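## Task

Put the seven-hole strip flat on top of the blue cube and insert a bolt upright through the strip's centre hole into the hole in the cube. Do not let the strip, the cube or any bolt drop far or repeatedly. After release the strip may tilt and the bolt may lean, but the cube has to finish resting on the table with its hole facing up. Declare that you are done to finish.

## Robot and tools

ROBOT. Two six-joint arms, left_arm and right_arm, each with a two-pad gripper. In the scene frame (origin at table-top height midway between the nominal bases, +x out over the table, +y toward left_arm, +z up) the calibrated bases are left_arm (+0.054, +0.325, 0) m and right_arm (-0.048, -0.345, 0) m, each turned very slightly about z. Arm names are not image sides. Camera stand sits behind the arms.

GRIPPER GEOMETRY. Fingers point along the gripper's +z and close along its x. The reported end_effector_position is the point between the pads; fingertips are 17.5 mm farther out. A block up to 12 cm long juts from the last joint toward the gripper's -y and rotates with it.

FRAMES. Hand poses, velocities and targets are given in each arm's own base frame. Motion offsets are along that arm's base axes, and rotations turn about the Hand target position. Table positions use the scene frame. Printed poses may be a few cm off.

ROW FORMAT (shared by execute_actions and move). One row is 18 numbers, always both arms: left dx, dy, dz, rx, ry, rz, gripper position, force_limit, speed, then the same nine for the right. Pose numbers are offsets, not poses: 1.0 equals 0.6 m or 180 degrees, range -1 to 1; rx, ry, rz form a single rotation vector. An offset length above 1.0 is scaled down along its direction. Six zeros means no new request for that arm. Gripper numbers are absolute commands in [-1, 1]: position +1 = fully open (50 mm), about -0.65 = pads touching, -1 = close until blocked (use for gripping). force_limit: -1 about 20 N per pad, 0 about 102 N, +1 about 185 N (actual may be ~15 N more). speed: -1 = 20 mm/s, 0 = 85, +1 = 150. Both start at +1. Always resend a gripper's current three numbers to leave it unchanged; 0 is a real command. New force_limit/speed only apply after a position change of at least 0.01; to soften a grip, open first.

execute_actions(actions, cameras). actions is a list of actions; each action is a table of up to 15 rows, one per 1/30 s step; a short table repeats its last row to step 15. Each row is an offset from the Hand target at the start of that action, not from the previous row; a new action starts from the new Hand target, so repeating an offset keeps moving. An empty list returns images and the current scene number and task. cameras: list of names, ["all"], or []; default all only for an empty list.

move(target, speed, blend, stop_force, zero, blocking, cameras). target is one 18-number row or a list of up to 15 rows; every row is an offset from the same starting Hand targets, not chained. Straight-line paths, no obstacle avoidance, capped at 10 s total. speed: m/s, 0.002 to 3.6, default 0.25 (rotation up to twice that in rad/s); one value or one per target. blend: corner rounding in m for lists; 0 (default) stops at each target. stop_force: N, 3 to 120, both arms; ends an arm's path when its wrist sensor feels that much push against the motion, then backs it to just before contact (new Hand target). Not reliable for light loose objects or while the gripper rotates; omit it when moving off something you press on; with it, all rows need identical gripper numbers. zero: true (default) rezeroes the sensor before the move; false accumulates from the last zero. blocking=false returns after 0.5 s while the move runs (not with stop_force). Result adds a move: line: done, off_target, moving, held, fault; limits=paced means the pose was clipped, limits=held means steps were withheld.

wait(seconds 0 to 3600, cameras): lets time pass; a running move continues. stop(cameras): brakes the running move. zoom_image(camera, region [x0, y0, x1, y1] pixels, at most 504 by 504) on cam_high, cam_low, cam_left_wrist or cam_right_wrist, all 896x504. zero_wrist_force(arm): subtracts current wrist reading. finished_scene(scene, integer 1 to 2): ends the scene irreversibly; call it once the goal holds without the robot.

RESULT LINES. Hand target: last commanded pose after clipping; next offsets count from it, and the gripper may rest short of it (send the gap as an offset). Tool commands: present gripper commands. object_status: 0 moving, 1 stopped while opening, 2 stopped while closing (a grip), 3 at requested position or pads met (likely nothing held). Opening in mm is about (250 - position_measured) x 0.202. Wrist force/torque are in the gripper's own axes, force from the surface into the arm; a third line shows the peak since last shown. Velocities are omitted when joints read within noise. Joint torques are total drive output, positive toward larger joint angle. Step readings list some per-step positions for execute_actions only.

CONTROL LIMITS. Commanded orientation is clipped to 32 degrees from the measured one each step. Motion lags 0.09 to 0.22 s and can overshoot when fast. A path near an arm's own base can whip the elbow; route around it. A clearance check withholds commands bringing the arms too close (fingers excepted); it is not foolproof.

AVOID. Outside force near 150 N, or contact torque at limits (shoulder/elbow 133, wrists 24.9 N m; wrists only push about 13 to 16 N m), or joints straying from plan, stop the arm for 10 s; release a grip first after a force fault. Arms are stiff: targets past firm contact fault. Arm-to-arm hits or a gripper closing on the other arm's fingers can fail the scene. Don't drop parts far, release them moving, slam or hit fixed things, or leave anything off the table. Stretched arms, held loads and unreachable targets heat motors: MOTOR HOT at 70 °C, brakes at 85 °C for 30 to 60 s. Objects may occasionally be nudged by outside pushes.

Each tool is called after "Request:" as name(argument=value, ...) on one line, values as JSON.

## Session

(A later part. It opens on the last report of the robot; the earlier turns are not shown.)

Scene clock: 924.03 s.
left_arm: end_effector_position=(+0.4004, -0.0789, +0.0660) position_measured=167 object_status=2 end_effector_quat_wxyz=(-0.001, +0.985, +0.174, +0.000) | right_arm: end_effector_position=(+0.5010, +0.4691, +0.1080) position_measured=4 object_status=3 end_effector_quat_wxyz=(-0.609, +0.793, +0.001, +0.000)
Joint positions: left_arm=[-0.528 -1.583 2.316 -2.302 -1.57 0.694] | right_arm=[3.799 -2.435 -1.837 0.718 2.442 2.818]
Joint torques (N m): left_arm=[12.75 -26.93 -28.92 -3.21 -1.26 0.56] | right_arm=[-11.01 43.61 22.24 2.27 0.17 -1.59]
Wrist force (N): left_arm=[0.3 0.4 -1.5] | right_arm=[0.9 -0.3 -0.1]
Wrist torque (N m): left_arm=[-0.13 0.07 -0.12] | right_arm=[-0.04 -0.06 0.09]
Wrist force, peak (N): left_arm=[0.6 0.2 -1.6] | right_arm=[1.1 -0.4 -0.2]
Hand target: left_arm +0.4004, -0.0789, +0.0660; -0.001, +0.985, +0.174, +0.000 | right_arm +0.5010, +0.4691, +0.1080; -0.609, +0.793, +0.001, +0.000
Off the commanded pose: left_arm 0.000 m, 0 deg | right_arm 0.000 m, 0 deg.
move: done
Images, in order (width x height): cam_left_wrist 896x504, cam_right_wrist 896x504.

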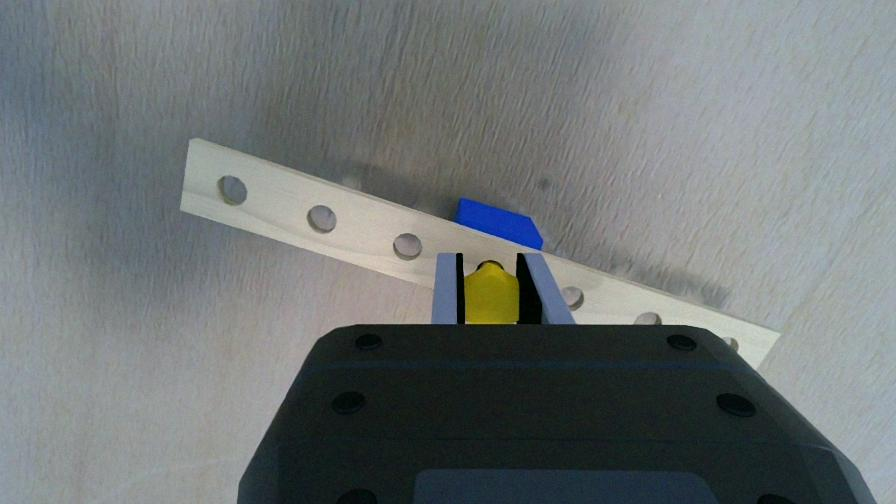

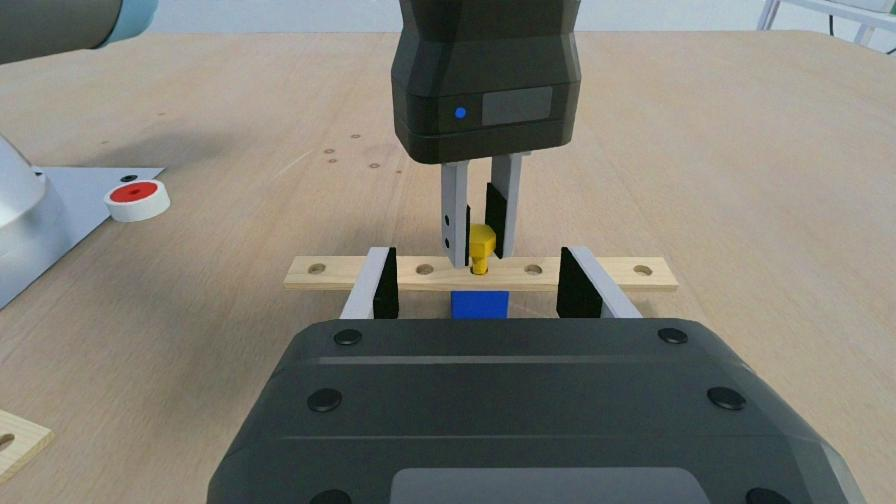

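Request:
move(target=[0,0,-0.02,0,0,0,-1,-0.9,-1,0,0,0,0,0,0,0.992157,1,1], speed=0.006, stop_force=4, cameras=["cam_right_wrist","cam_left_wrist"])

Request:
zoom_image(camera="cam_right_wrist", region=[400, 160, 560, 320])

Request:
zoom_image(camera="cam_left_wrist", region=[430, 220, 550, 330])

Scene clock: 930.30 s.
left_arm: end_effector_position=(+0.4005, -0.0790, +0.0658) position_measured=167 object_status=2 end_effector_quat_wxyz=(+0.000, +0.985, +0.174, +0.000) | right_arm: end_effector_position=(+0.5010, +0.4691, +0.1080) position_measured=4 object_status=3 end_effector_quat_wxyz=(-0.609, +0.793, +0.001, +0.000)
Joint positions: left_arm=[-0.528 -1.583 2.316 -2.303 -1.57 0.694] | right_arm=[3.799 -2.435 -1.837 0.718 2.442 2.818]
Joint torques (N m): left_arm=[11.51 -26.16 -29.99 -1.02 0.47 -0.4] | right_arm=[-11.49 44.23 23.12 2.17 0.15 -1.83]
Wrist force (N): left_arm=[-0.2 -0.3 -5.5] | right_arm=[0.8 -0.3 -0.3]
Wrist torque (N m): left_arm=[-0.12 0.04 -0.12] | right_arm=[-0.05 -0.05 0.10]
Wrist force, peak (N): left_arm=[-3.0 -2.7 -15.3] | right_arm=[1.0 -0.6 -0.2]
Hand target: left_arm +0.4005, -0.0790, +0.0658; +0.000, +0.985, +0.174, +0.000 (not the last commanded pose) | right_arm +0.5010, +0.4691, +0.1080; -0.609, +0.793, +0.001, +0.000
Off the commanded pose: left_arm 0.012 m, 0 deg | right_arm 0.000 m, 0 deg.
move: contact (left_arm)
Images, in order (width x height): cam_left_wrist 896x504, cam_right_wrist 896x504.

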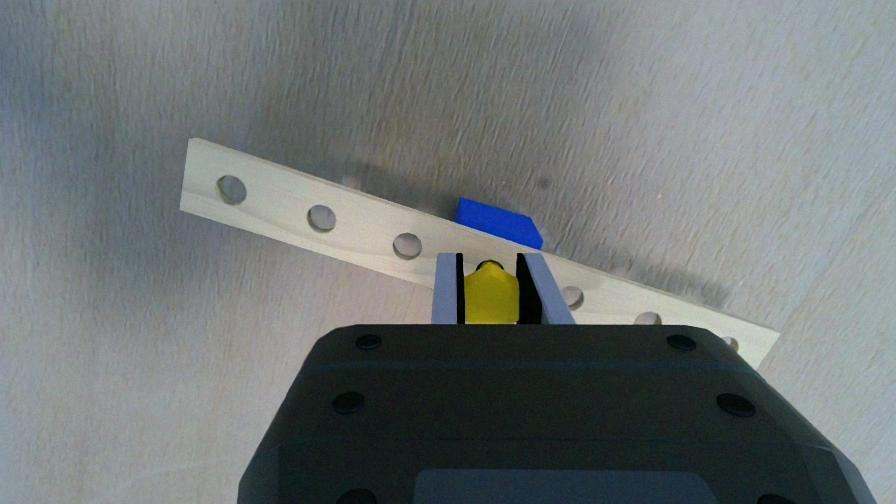

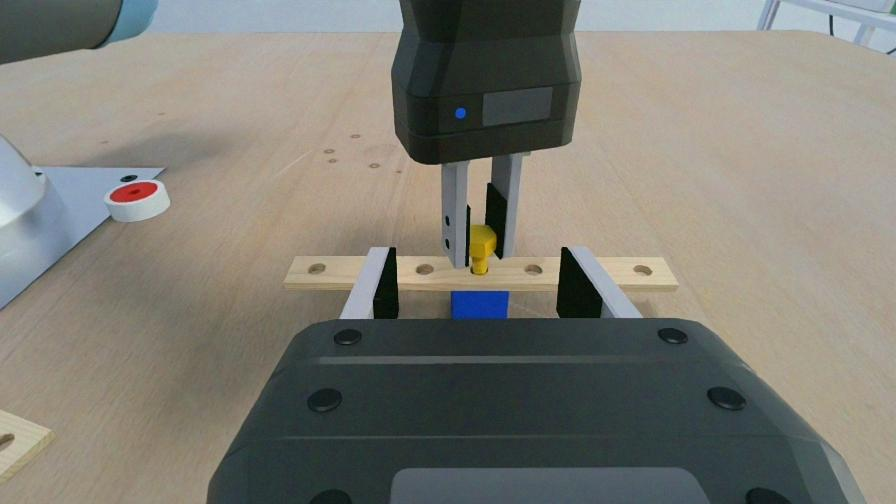

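Scaled by 3.150 from the camera's image (finer frame: 1280x720).

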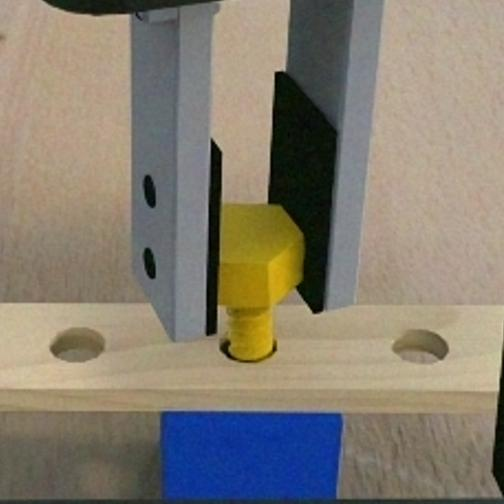

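Scaled by 4.200 from the camera's image (finer frame: 1280x720).

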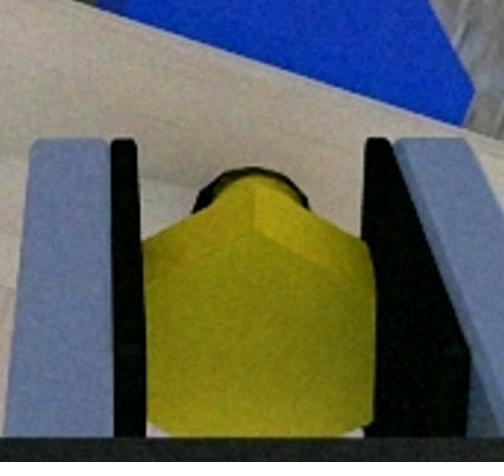

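Request:
move(target=[0,0,0.035,0,0,0,-1,-0.9,-1,0,0,0,0,0,0,0.992157,1,1], speed=0.05, cameras=["cam_right_wrist","cam_left_wrist"])

Request:
zoom_image(camera="cam_right_wrist", region=[430, 200, 530, 300])

Request:
zoom_image(camera="cam_left_wrist", region=[440, 220, 540, 320])

Scene clock: 936.47 s.
left_arm: end_effector_position=(+0.4006, -0.0790, +0.0870) position_measured=167 object_status=2 end_effector_quat_wxyz=(+0.000, +0.985, +0.174, +0.000) | right_arm: end_effector_position=(+0.5010, +0.4691, +0.1080) position_measured=4 object_status=3 end_effector_quat_wxyz=(-0.609, +0.793, +0.001, +0.000)
Joint positions: left_arm=[-0.528 -1.625 2.286 -2.231 -1.57 0.694] | right_arm=[3.799 -2.435 -1.837 0.718 2.442 2.818]
Joint torques (N m): left_arm=[8.31 -12.62 -7 -4.79 0.91 0.65] | right_arm=[-10.55 43.37 23.09 2.42 0.39 -1.55]
Wrist force (N): left_arm=[0.5 0.4 -1.5] | right_arm=[0.7 -0.1 -0.2]
Wrist torque (N m): left_arm=[-0.11 0.02 -0.12] | right_arm=[-0.02 -0.03 0.10]
Wrist force, peak (N): left_arm=[-0.2 -0.4 -6.0] | right_arm=[1.1 -0.2 -0.2]
Hand target: left_arm +0.4005, -0.0790, +0.0868; +0.000, +0.985, +0.174, +0.000 | right_arm +0.5010, +0.4691, +0.1080; -0.609, +0.793, +0.001, +0.000
Off the commanded pose: left_arm 0.000 m, 0 deg | right_arm 0.000 m, 0 deg.
move: done
Images, in order (width x height): cam_left_wrist 896x504, cam_right_wrist 896x504.

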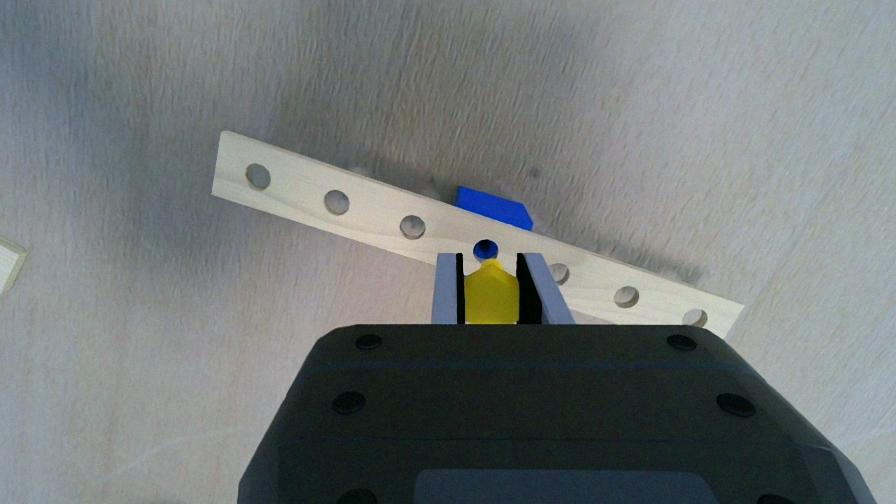

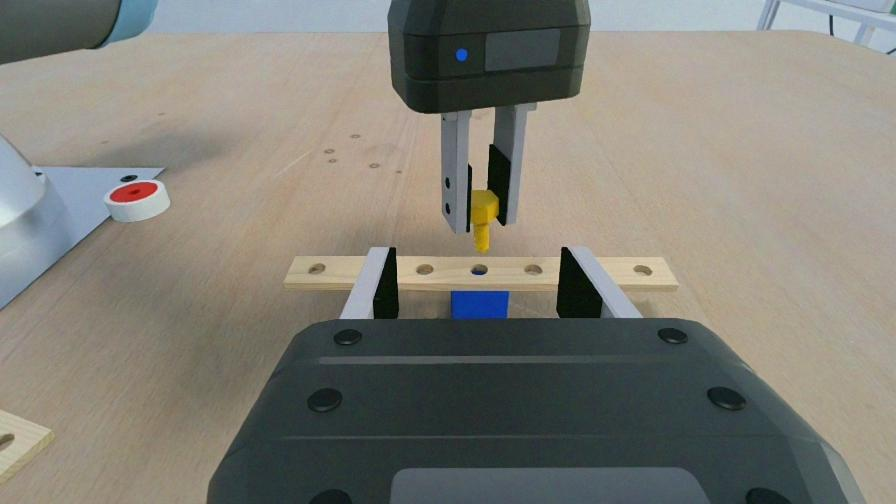

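Scaled by 5.040 from the camera's image (finer frame: 1280x720).

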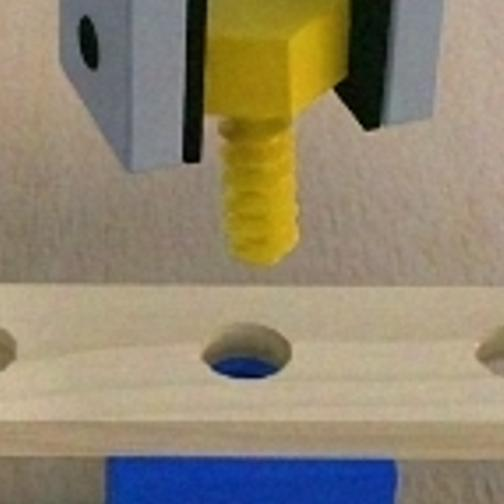

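Scaled by 5.040 from the camera's image (finer frame: 1280x720).

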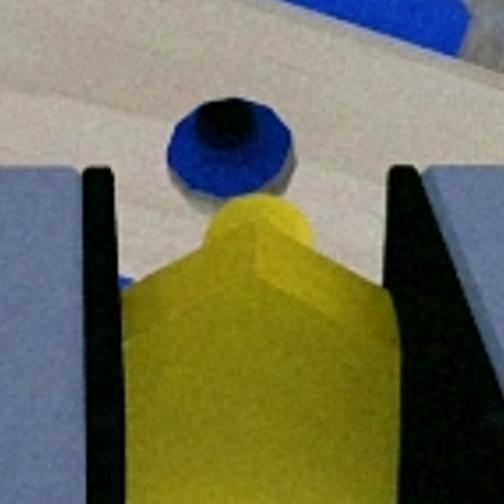

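Request:
move(target=[0.0013,0,-0.02,0,0.0194,0,-1,-0.9,-1,0,0,0,0,0,0,0.992157,1,1], speed=0.05, cameras=["cam_right_wrist","cam_left_wrist"])

Request:
zoom_image(camera="cam_right_wrist", region=[430, 200, 530, 300])

Request:
zoom_image(camera="cam_left_wrist", region=[440, 220, 540, 320])

Scene clock: 961.30 s.
left_arm: end_effector_position=(+0.4014, -0.0790, +0.0749) position_measured=167 object_status=2 end_effector_quat_wxyz=(-0.006, +0.984, +0.174, -0.030) | right_arm: end_effector_position=(+0.5010, +0.4691, +0.1080) position_measured=4 object_status=3 end_effector_quat_wxyz=(-0.609, +0.793, +0.001, +0.000)
Joint positions: left_arm=[-0.507 -1.57 2.256 -2.203 -1.6 0.716] | right_arm=[3.799 -2.435 -1.837 0.718 2.442 2.818]
Joint torques (N m): left_arm=[-7.99 -27.78 -7.02 -4.79 1.09 -1.71] | right_arm=[-10.48 43.88 22.65 2.44 0.6 -1.62]
Wrist force (N): left_arm=[0.5 0.2 -1.3] | right_arm=[1.0 -0.2 -0.4]
Wrist torque (N m): left_arm=[-0.11 0.01 -0.26] | right_arm=[-0.03 -0.08 0.10]
Wrist force, peak (N): left_arm=[0.4 0.5 -2.0] | right_arm=[1.1 -0.5 -0.2]
Hand target: left_arm +0.4013, -0.0790, +0.0748; -0.006, +0.984, +0.174, -0.030 | right_arm +0.5010, +0.4691, +0.1080; -0.609, +0.793, +0.001, +0.000
Off the commanded pose: left_arm 0.000 m, 0 deg | right_arm 0.000 m, 0 deg.
move: done
Images, in order (width x height): cam_left_wrist 896x504, cam_right_wrist 896x504.

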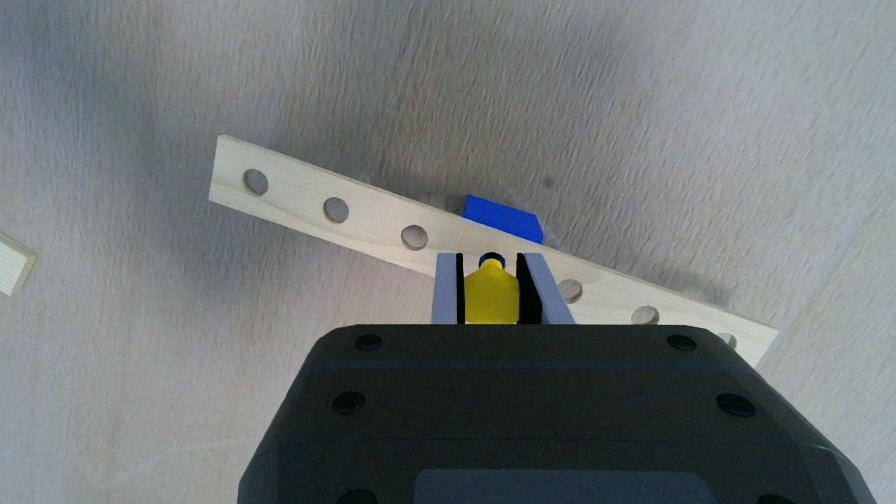

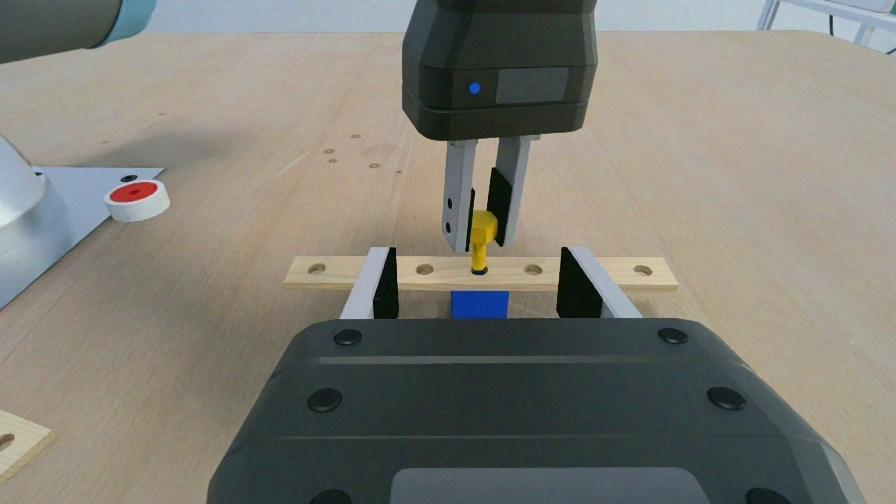

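Scaled by 5.040 from the camera's image (finer frame: 1280x720).

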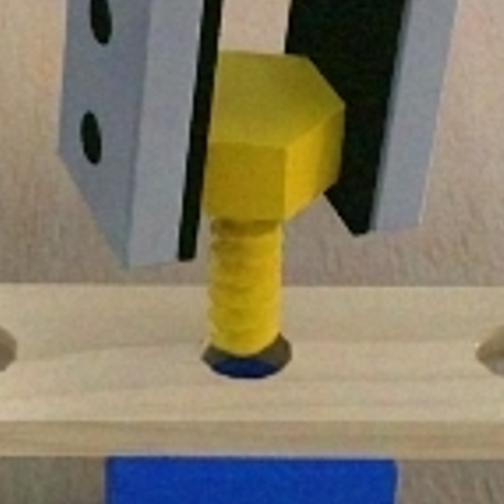

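Scaled by 5.040 from the camera's image (finer frame: 1280x720).

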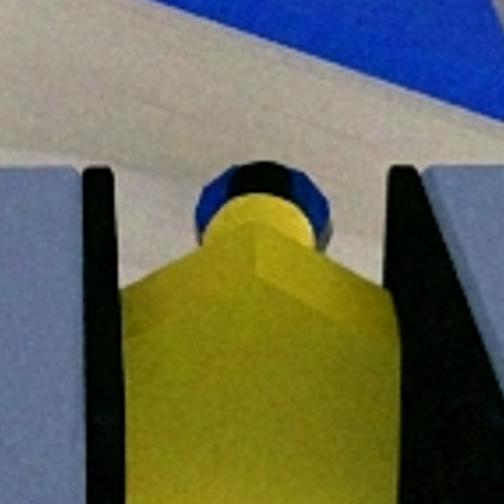

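Request:
move(target=[0,0,-0.03,0,0,0,-1,-0.9,-1,0,0,0,0,0,0,0.992157,1,1], speed=0.008, stop_force=4, cameras=["cam_right_wrist","cam_left_wrist"])

Request:
zoom_image(camera="cam_right_wrist", region=[430, 200, 530, 300])

Request:
zoom_image(camera="cam_left_wrist", region=[440, 220, 540, 320])

Scene clock: 970.33 s.
left_arm: end_effector_position=(+0.4013, -0.0790, +0.0660) position_measured=167 object_status=2 end_effector_quat_wxyz=(-0.006, +0.984, +0.174, -0.030) | right_arm: end_effector_position=(+0.5010, +0.4691, +0.1080) position_measured=4 object_status=3 end_effector_quat_wxyz=(-0.609, +0.793, +0.001, +0.000)
Joint positions: left_arm=[-0.507 -1.553 2.269 -2.232 -1.6 0.716] | right_arm=[3.799 -2.435 -1.837 0.718 2.442 2.818]
Joint torques (N m): left_arm=[-9.3 -28.38 -29.55 -1.35 -0.36 -1.78] | right_arm=[-10.03 43.78 23.18 2.6 0.59 -1.74]
Wrist force (N): left_arm=[0.9 0.4 -2.9] | right_arm=[0.9 -0.3 -0.3]
Wrist torque (N m): left_arm=[-0.12 0.02 -0.24] | right_arm=[-0.05 -0.06 0.10]
Wrist force, peak (N): left_arm=[0.4 -0.5 -12.7] | right_arm=[1.0 -0.5 -0.4]
Hand target: left_arm +0.4013, -0.0790, +0.0660; -0.006, +0.984, +0.174, -0.030 (not the last commanded pose) | right_arm +0.5010, +0.4691, +0.1080; -0.609, +0.793, +0.001, +0.000
Off the commanded pose: left_arm 0.009 m, 0 deg | right_arm 0.000 m, 0 deg.
move: contact (left_arm)
Images, in order (width x height): cam_left_wrist 896x504, cam_right_wrist 896x504.

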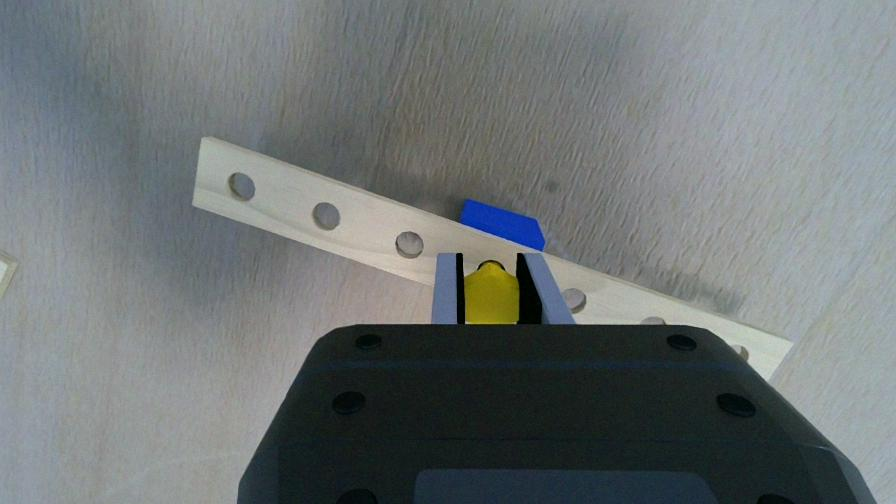

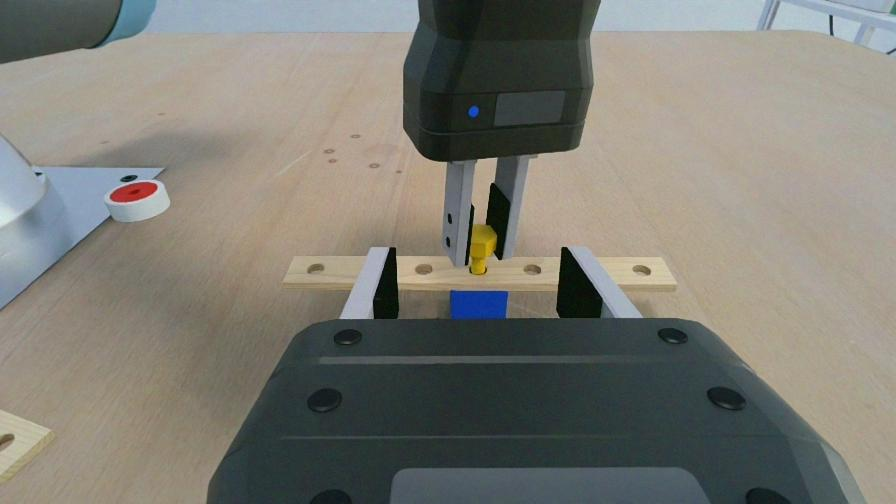

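Scaled by 5.040 from the camera's image (finer frame: 1280x720).

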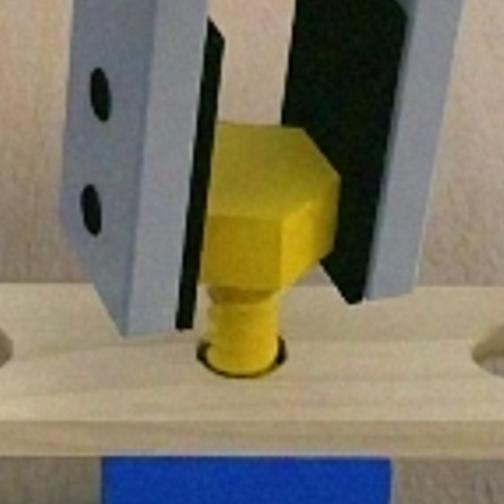

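Scaled by 5.040 from the camera's image (finer frame: 1280x720).

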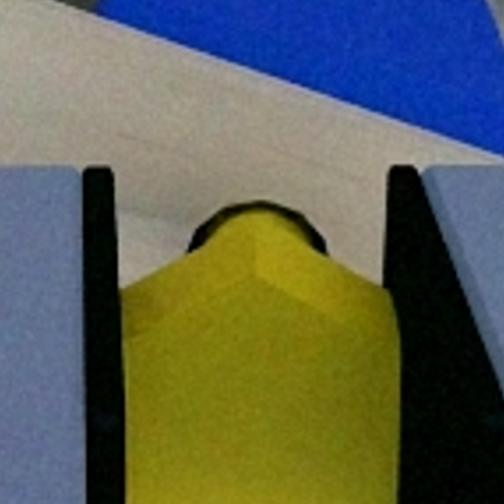

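Request:
move(target=[0,0,0,0,0,0,0,-0.9,-1,0,0,0,0,0,0,0.992157,1,1], cameras=["cam_right_wrist","cam_left_wrist"])

Request:
zoom_image(camera="cam_right_wrist", region=[430, 200, 530, 300])

Scene clock: 978.10 s.
left_arm: end_effector_position=(+0.4013, -0.0790, +0.0660) position_measured=152 object_status=3 end_effector_quat_wxyz=(-0.006, +0.984, +0.174, -0.030) | right_arm: end_effector_position=(+0.5010, +0.4691, +0.1080) position_measured=4 object_status=3 end_effector_quat_wxyz=(-0.609, +0.793, +0.001, +0.000)
Joint positions: left_arm=[-0.507 -1.553 2.268 -2.233 -1.6 0.716] | right_arm=[3.799 -2.435 -1.837 0.718 2.442 2.818]
Joint torques (N m): left_arm=[-7.01 -29.16 -30.31 -3.81 -1.02 -1.75] | right_arm=[-10.7 44.05 23.07 2.69 0.72 -1.75]
Wrist force (N): left_arm=[0.3 0.0 -1.4] | right_arm=[0.9 -0.2 -0.1]
Wrist torque (N m): left_arm=[-0.14 0.04 -0.25] | right_arm=[-0.04 -0.07 0.09]
Wrist force, peak (N): left_arm=[0.8 0.3 -3.0] | right_arm=[1.2 -0.4 -0.2]
Hand target: left_arm +0.4013, -0.0790, +0.0660; -0.006, +0.984, +0.174, -0.030 | right_arm +0.5010, +0.4691, +0.1080; -0.609, +0.793, +0.001, +0.000
Off the commanded pose: left_arm 0.000 m, 0 deg | right_arm 0.000 m, 0 deg.
move: done
Images, in order (width x height): cam_left_wrist 896x504, cam_right_wrist 896x504.

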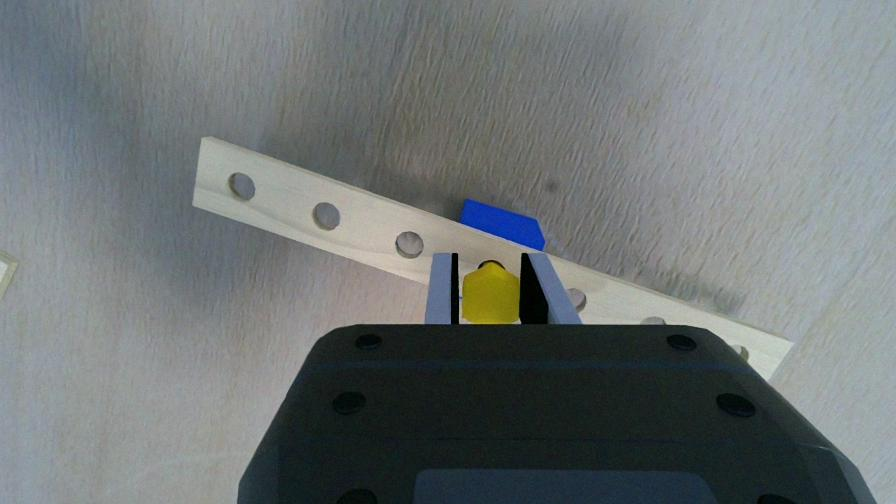

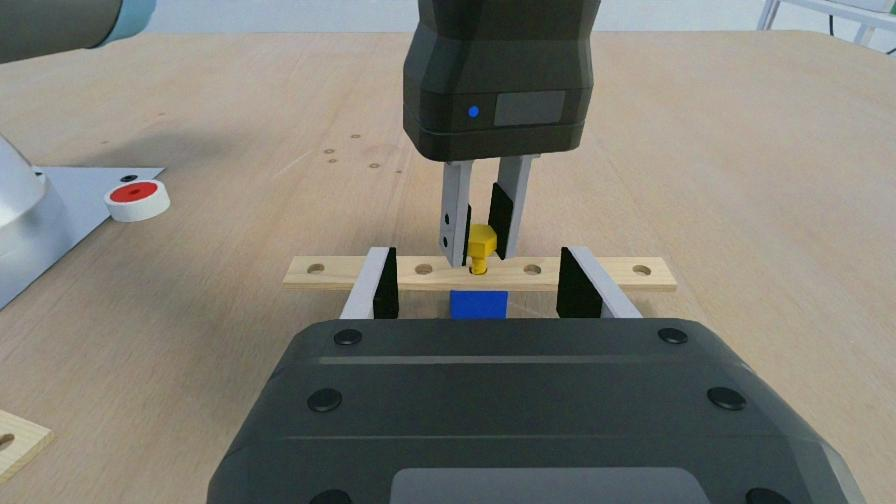

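Scaled by 5.040 from the camera's image (finer frame: 1280x720).

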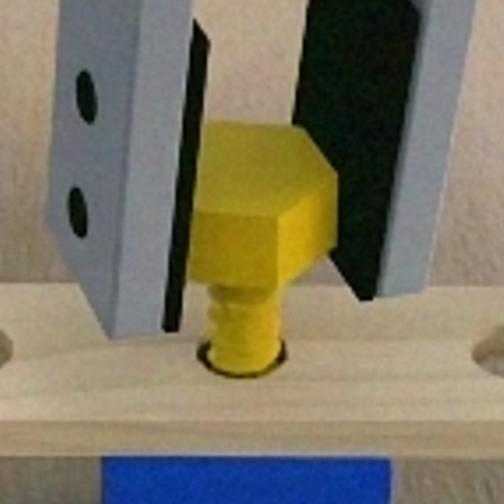

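Request:
move(target=[0,0,0,0,0,0,0.7,-0.9,-0.9,0,0,0,0,0,0,0.992157,1,1])

Request:
move(target=[0,0,0.12,0,0,0,0.7,-0.9,-0.9,0,0,0,0,0,0,0.992157,1,1], speed=0.1, cameras=["cam_right_wrist","cam_left_wrist"])

Request:
zoom_image(camera="cam_right_wrist", region=[430, 200, 530, 300])

Scene clock: 986.10 s.
left_arm: end_effector_position=(+0.4013, -0.0790, +0.0660) position_measured=48 object_status=0 end_effector_quat_wxyz=(-0.006, +0.984, +0.174, -0.030) | right_arm: end_effector_position=(+0.5010, +0.4691, +0.1080) position_measured=4 object_status=3 end_effector_quat_wxyz=(-0.609, +0.793, +0.001, +0.000)
Joint positions: left_arm=[-0.507 -1.553 2.268 -2.233 -1.6 0.716] | right_arm=[3.799 -2.435 -1.837 0.718 2.442 2.818]
Joint torques (N m): left_arm=[-5.76 -28.95 -29.37 -3.81 0.92 -1.63] | right_arm=[-9.8 43.38 22.33 2.85 0.79 -1.55]
Wrist force (N): left_arm=[0.4 0.2 -1.3] | right_arm=[1.1 -0.3 -0.3]
Wrist torque (N m): left_arm=[-0.11 0.02 -0.25] | right_arm=[-0.05 -0.10 0.10]
Wrist force, peak (N): left_arm=[0.5 0.1 -1.7] | right_arm=[1.1 -0.5 -0.3]
Hand target: left_arm +0.4013, -0.0790, +0.0660; -0.006, +0.984, +0.174, -0.030 | right_arm +0.5010, +0.4691, +0.1080; -0.609, +0.793, +0.001, +0.000
Off the commanded pose: left_arm 0.000 m, 0 deg | right_arm 0.000 m, 0 deg.
move: done

Scene clock: 987.27 s.
left_arm: end_effector_position=(+0.4014, -0.0790, +0.1381) position_measured=48 object_status=3 end_effector_quat_wxyz=(-0.006, +0.984, +0.174, -0.030) | right_arm: end_effector_position=(+0.5010, +0.4691, +0.1080) position_measured=4 object_status=3 end_effector_quat_wxyz=(-0.609, +0.793, +0.001, +0.000)
Joint positions: left_arm=[-0.507 -1.672 2.159 -2.003 -1.6 0.716] | right_arm=[3.799 -2.435 -1.837 0.718 2.442 2.818]
Joint torques (N m): left_arm=[9.11 -17.5 -8.72 -2.83 0.77 1.24] | right_arm=[-10.61 43.95 22.89 2.99 0.81 -1.52]
Wrist force (N): left_arm=[0.6 0.0 -1.4] | right_arm=[1.0 -0.3 -0.1]
Wrist torque (N m): left_arm=[-0.14 -0.01 -0.23] | right_arm=[-0.05 -0.08 0.09]
Wrist force, peak (N): left_arm=[0.2 0.1 -3.6] | right_arm=[1.0 -0.3 -0.1]
Hand target: left_arm +0.4013, -0.0790, +0.1380; -0.006, +0.984, +0.174, -0.030 | right_arm +0.5010, +0.4691, +0.1080; -0.609, +0.793, +0.001, +0.000
Off the commanded pose: left_arm 0.000 m, 0 deg | right_arm 0.000 m, 0 deg.
move: done
Images, in order (width x height): cam_left_wrist 896x504, cam_right_wrist 896x504.

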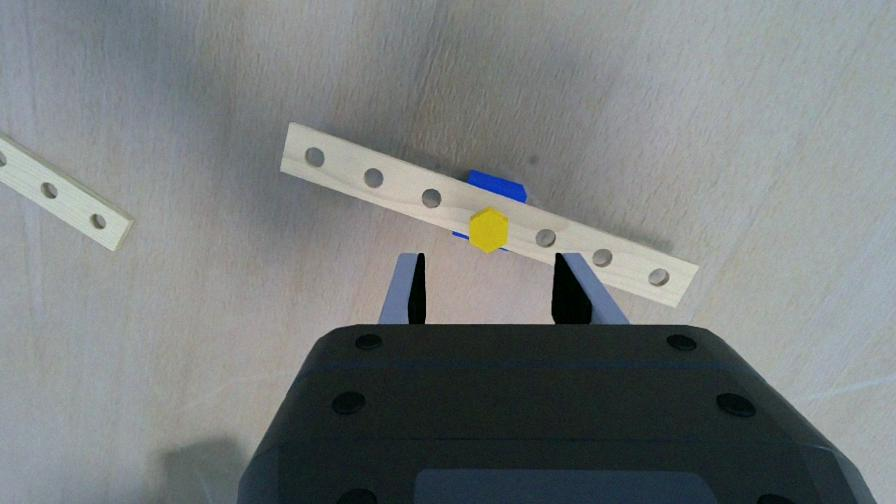

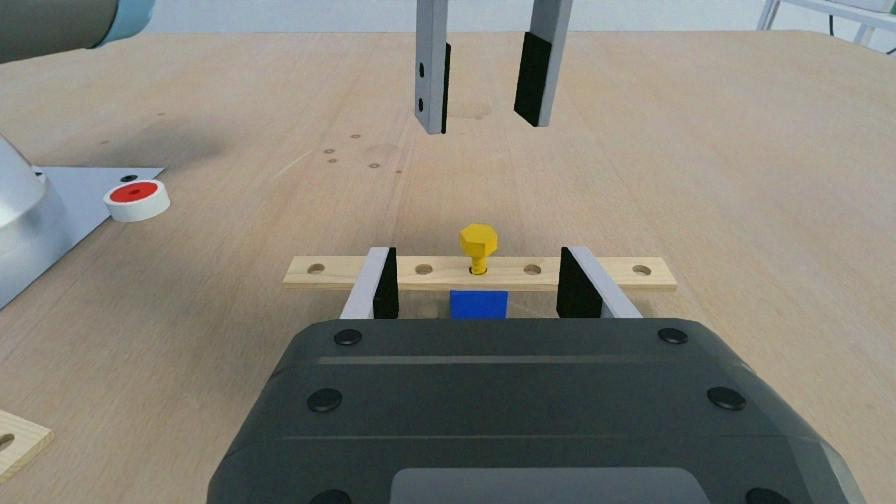

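Scaled by 5.040 from the camera's image (finer frame: 1280x720).

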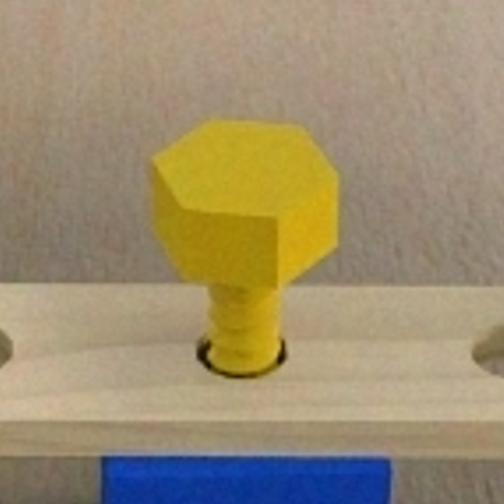

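Request:
finished_scene(scene=1)

The scene is finished: the task was done.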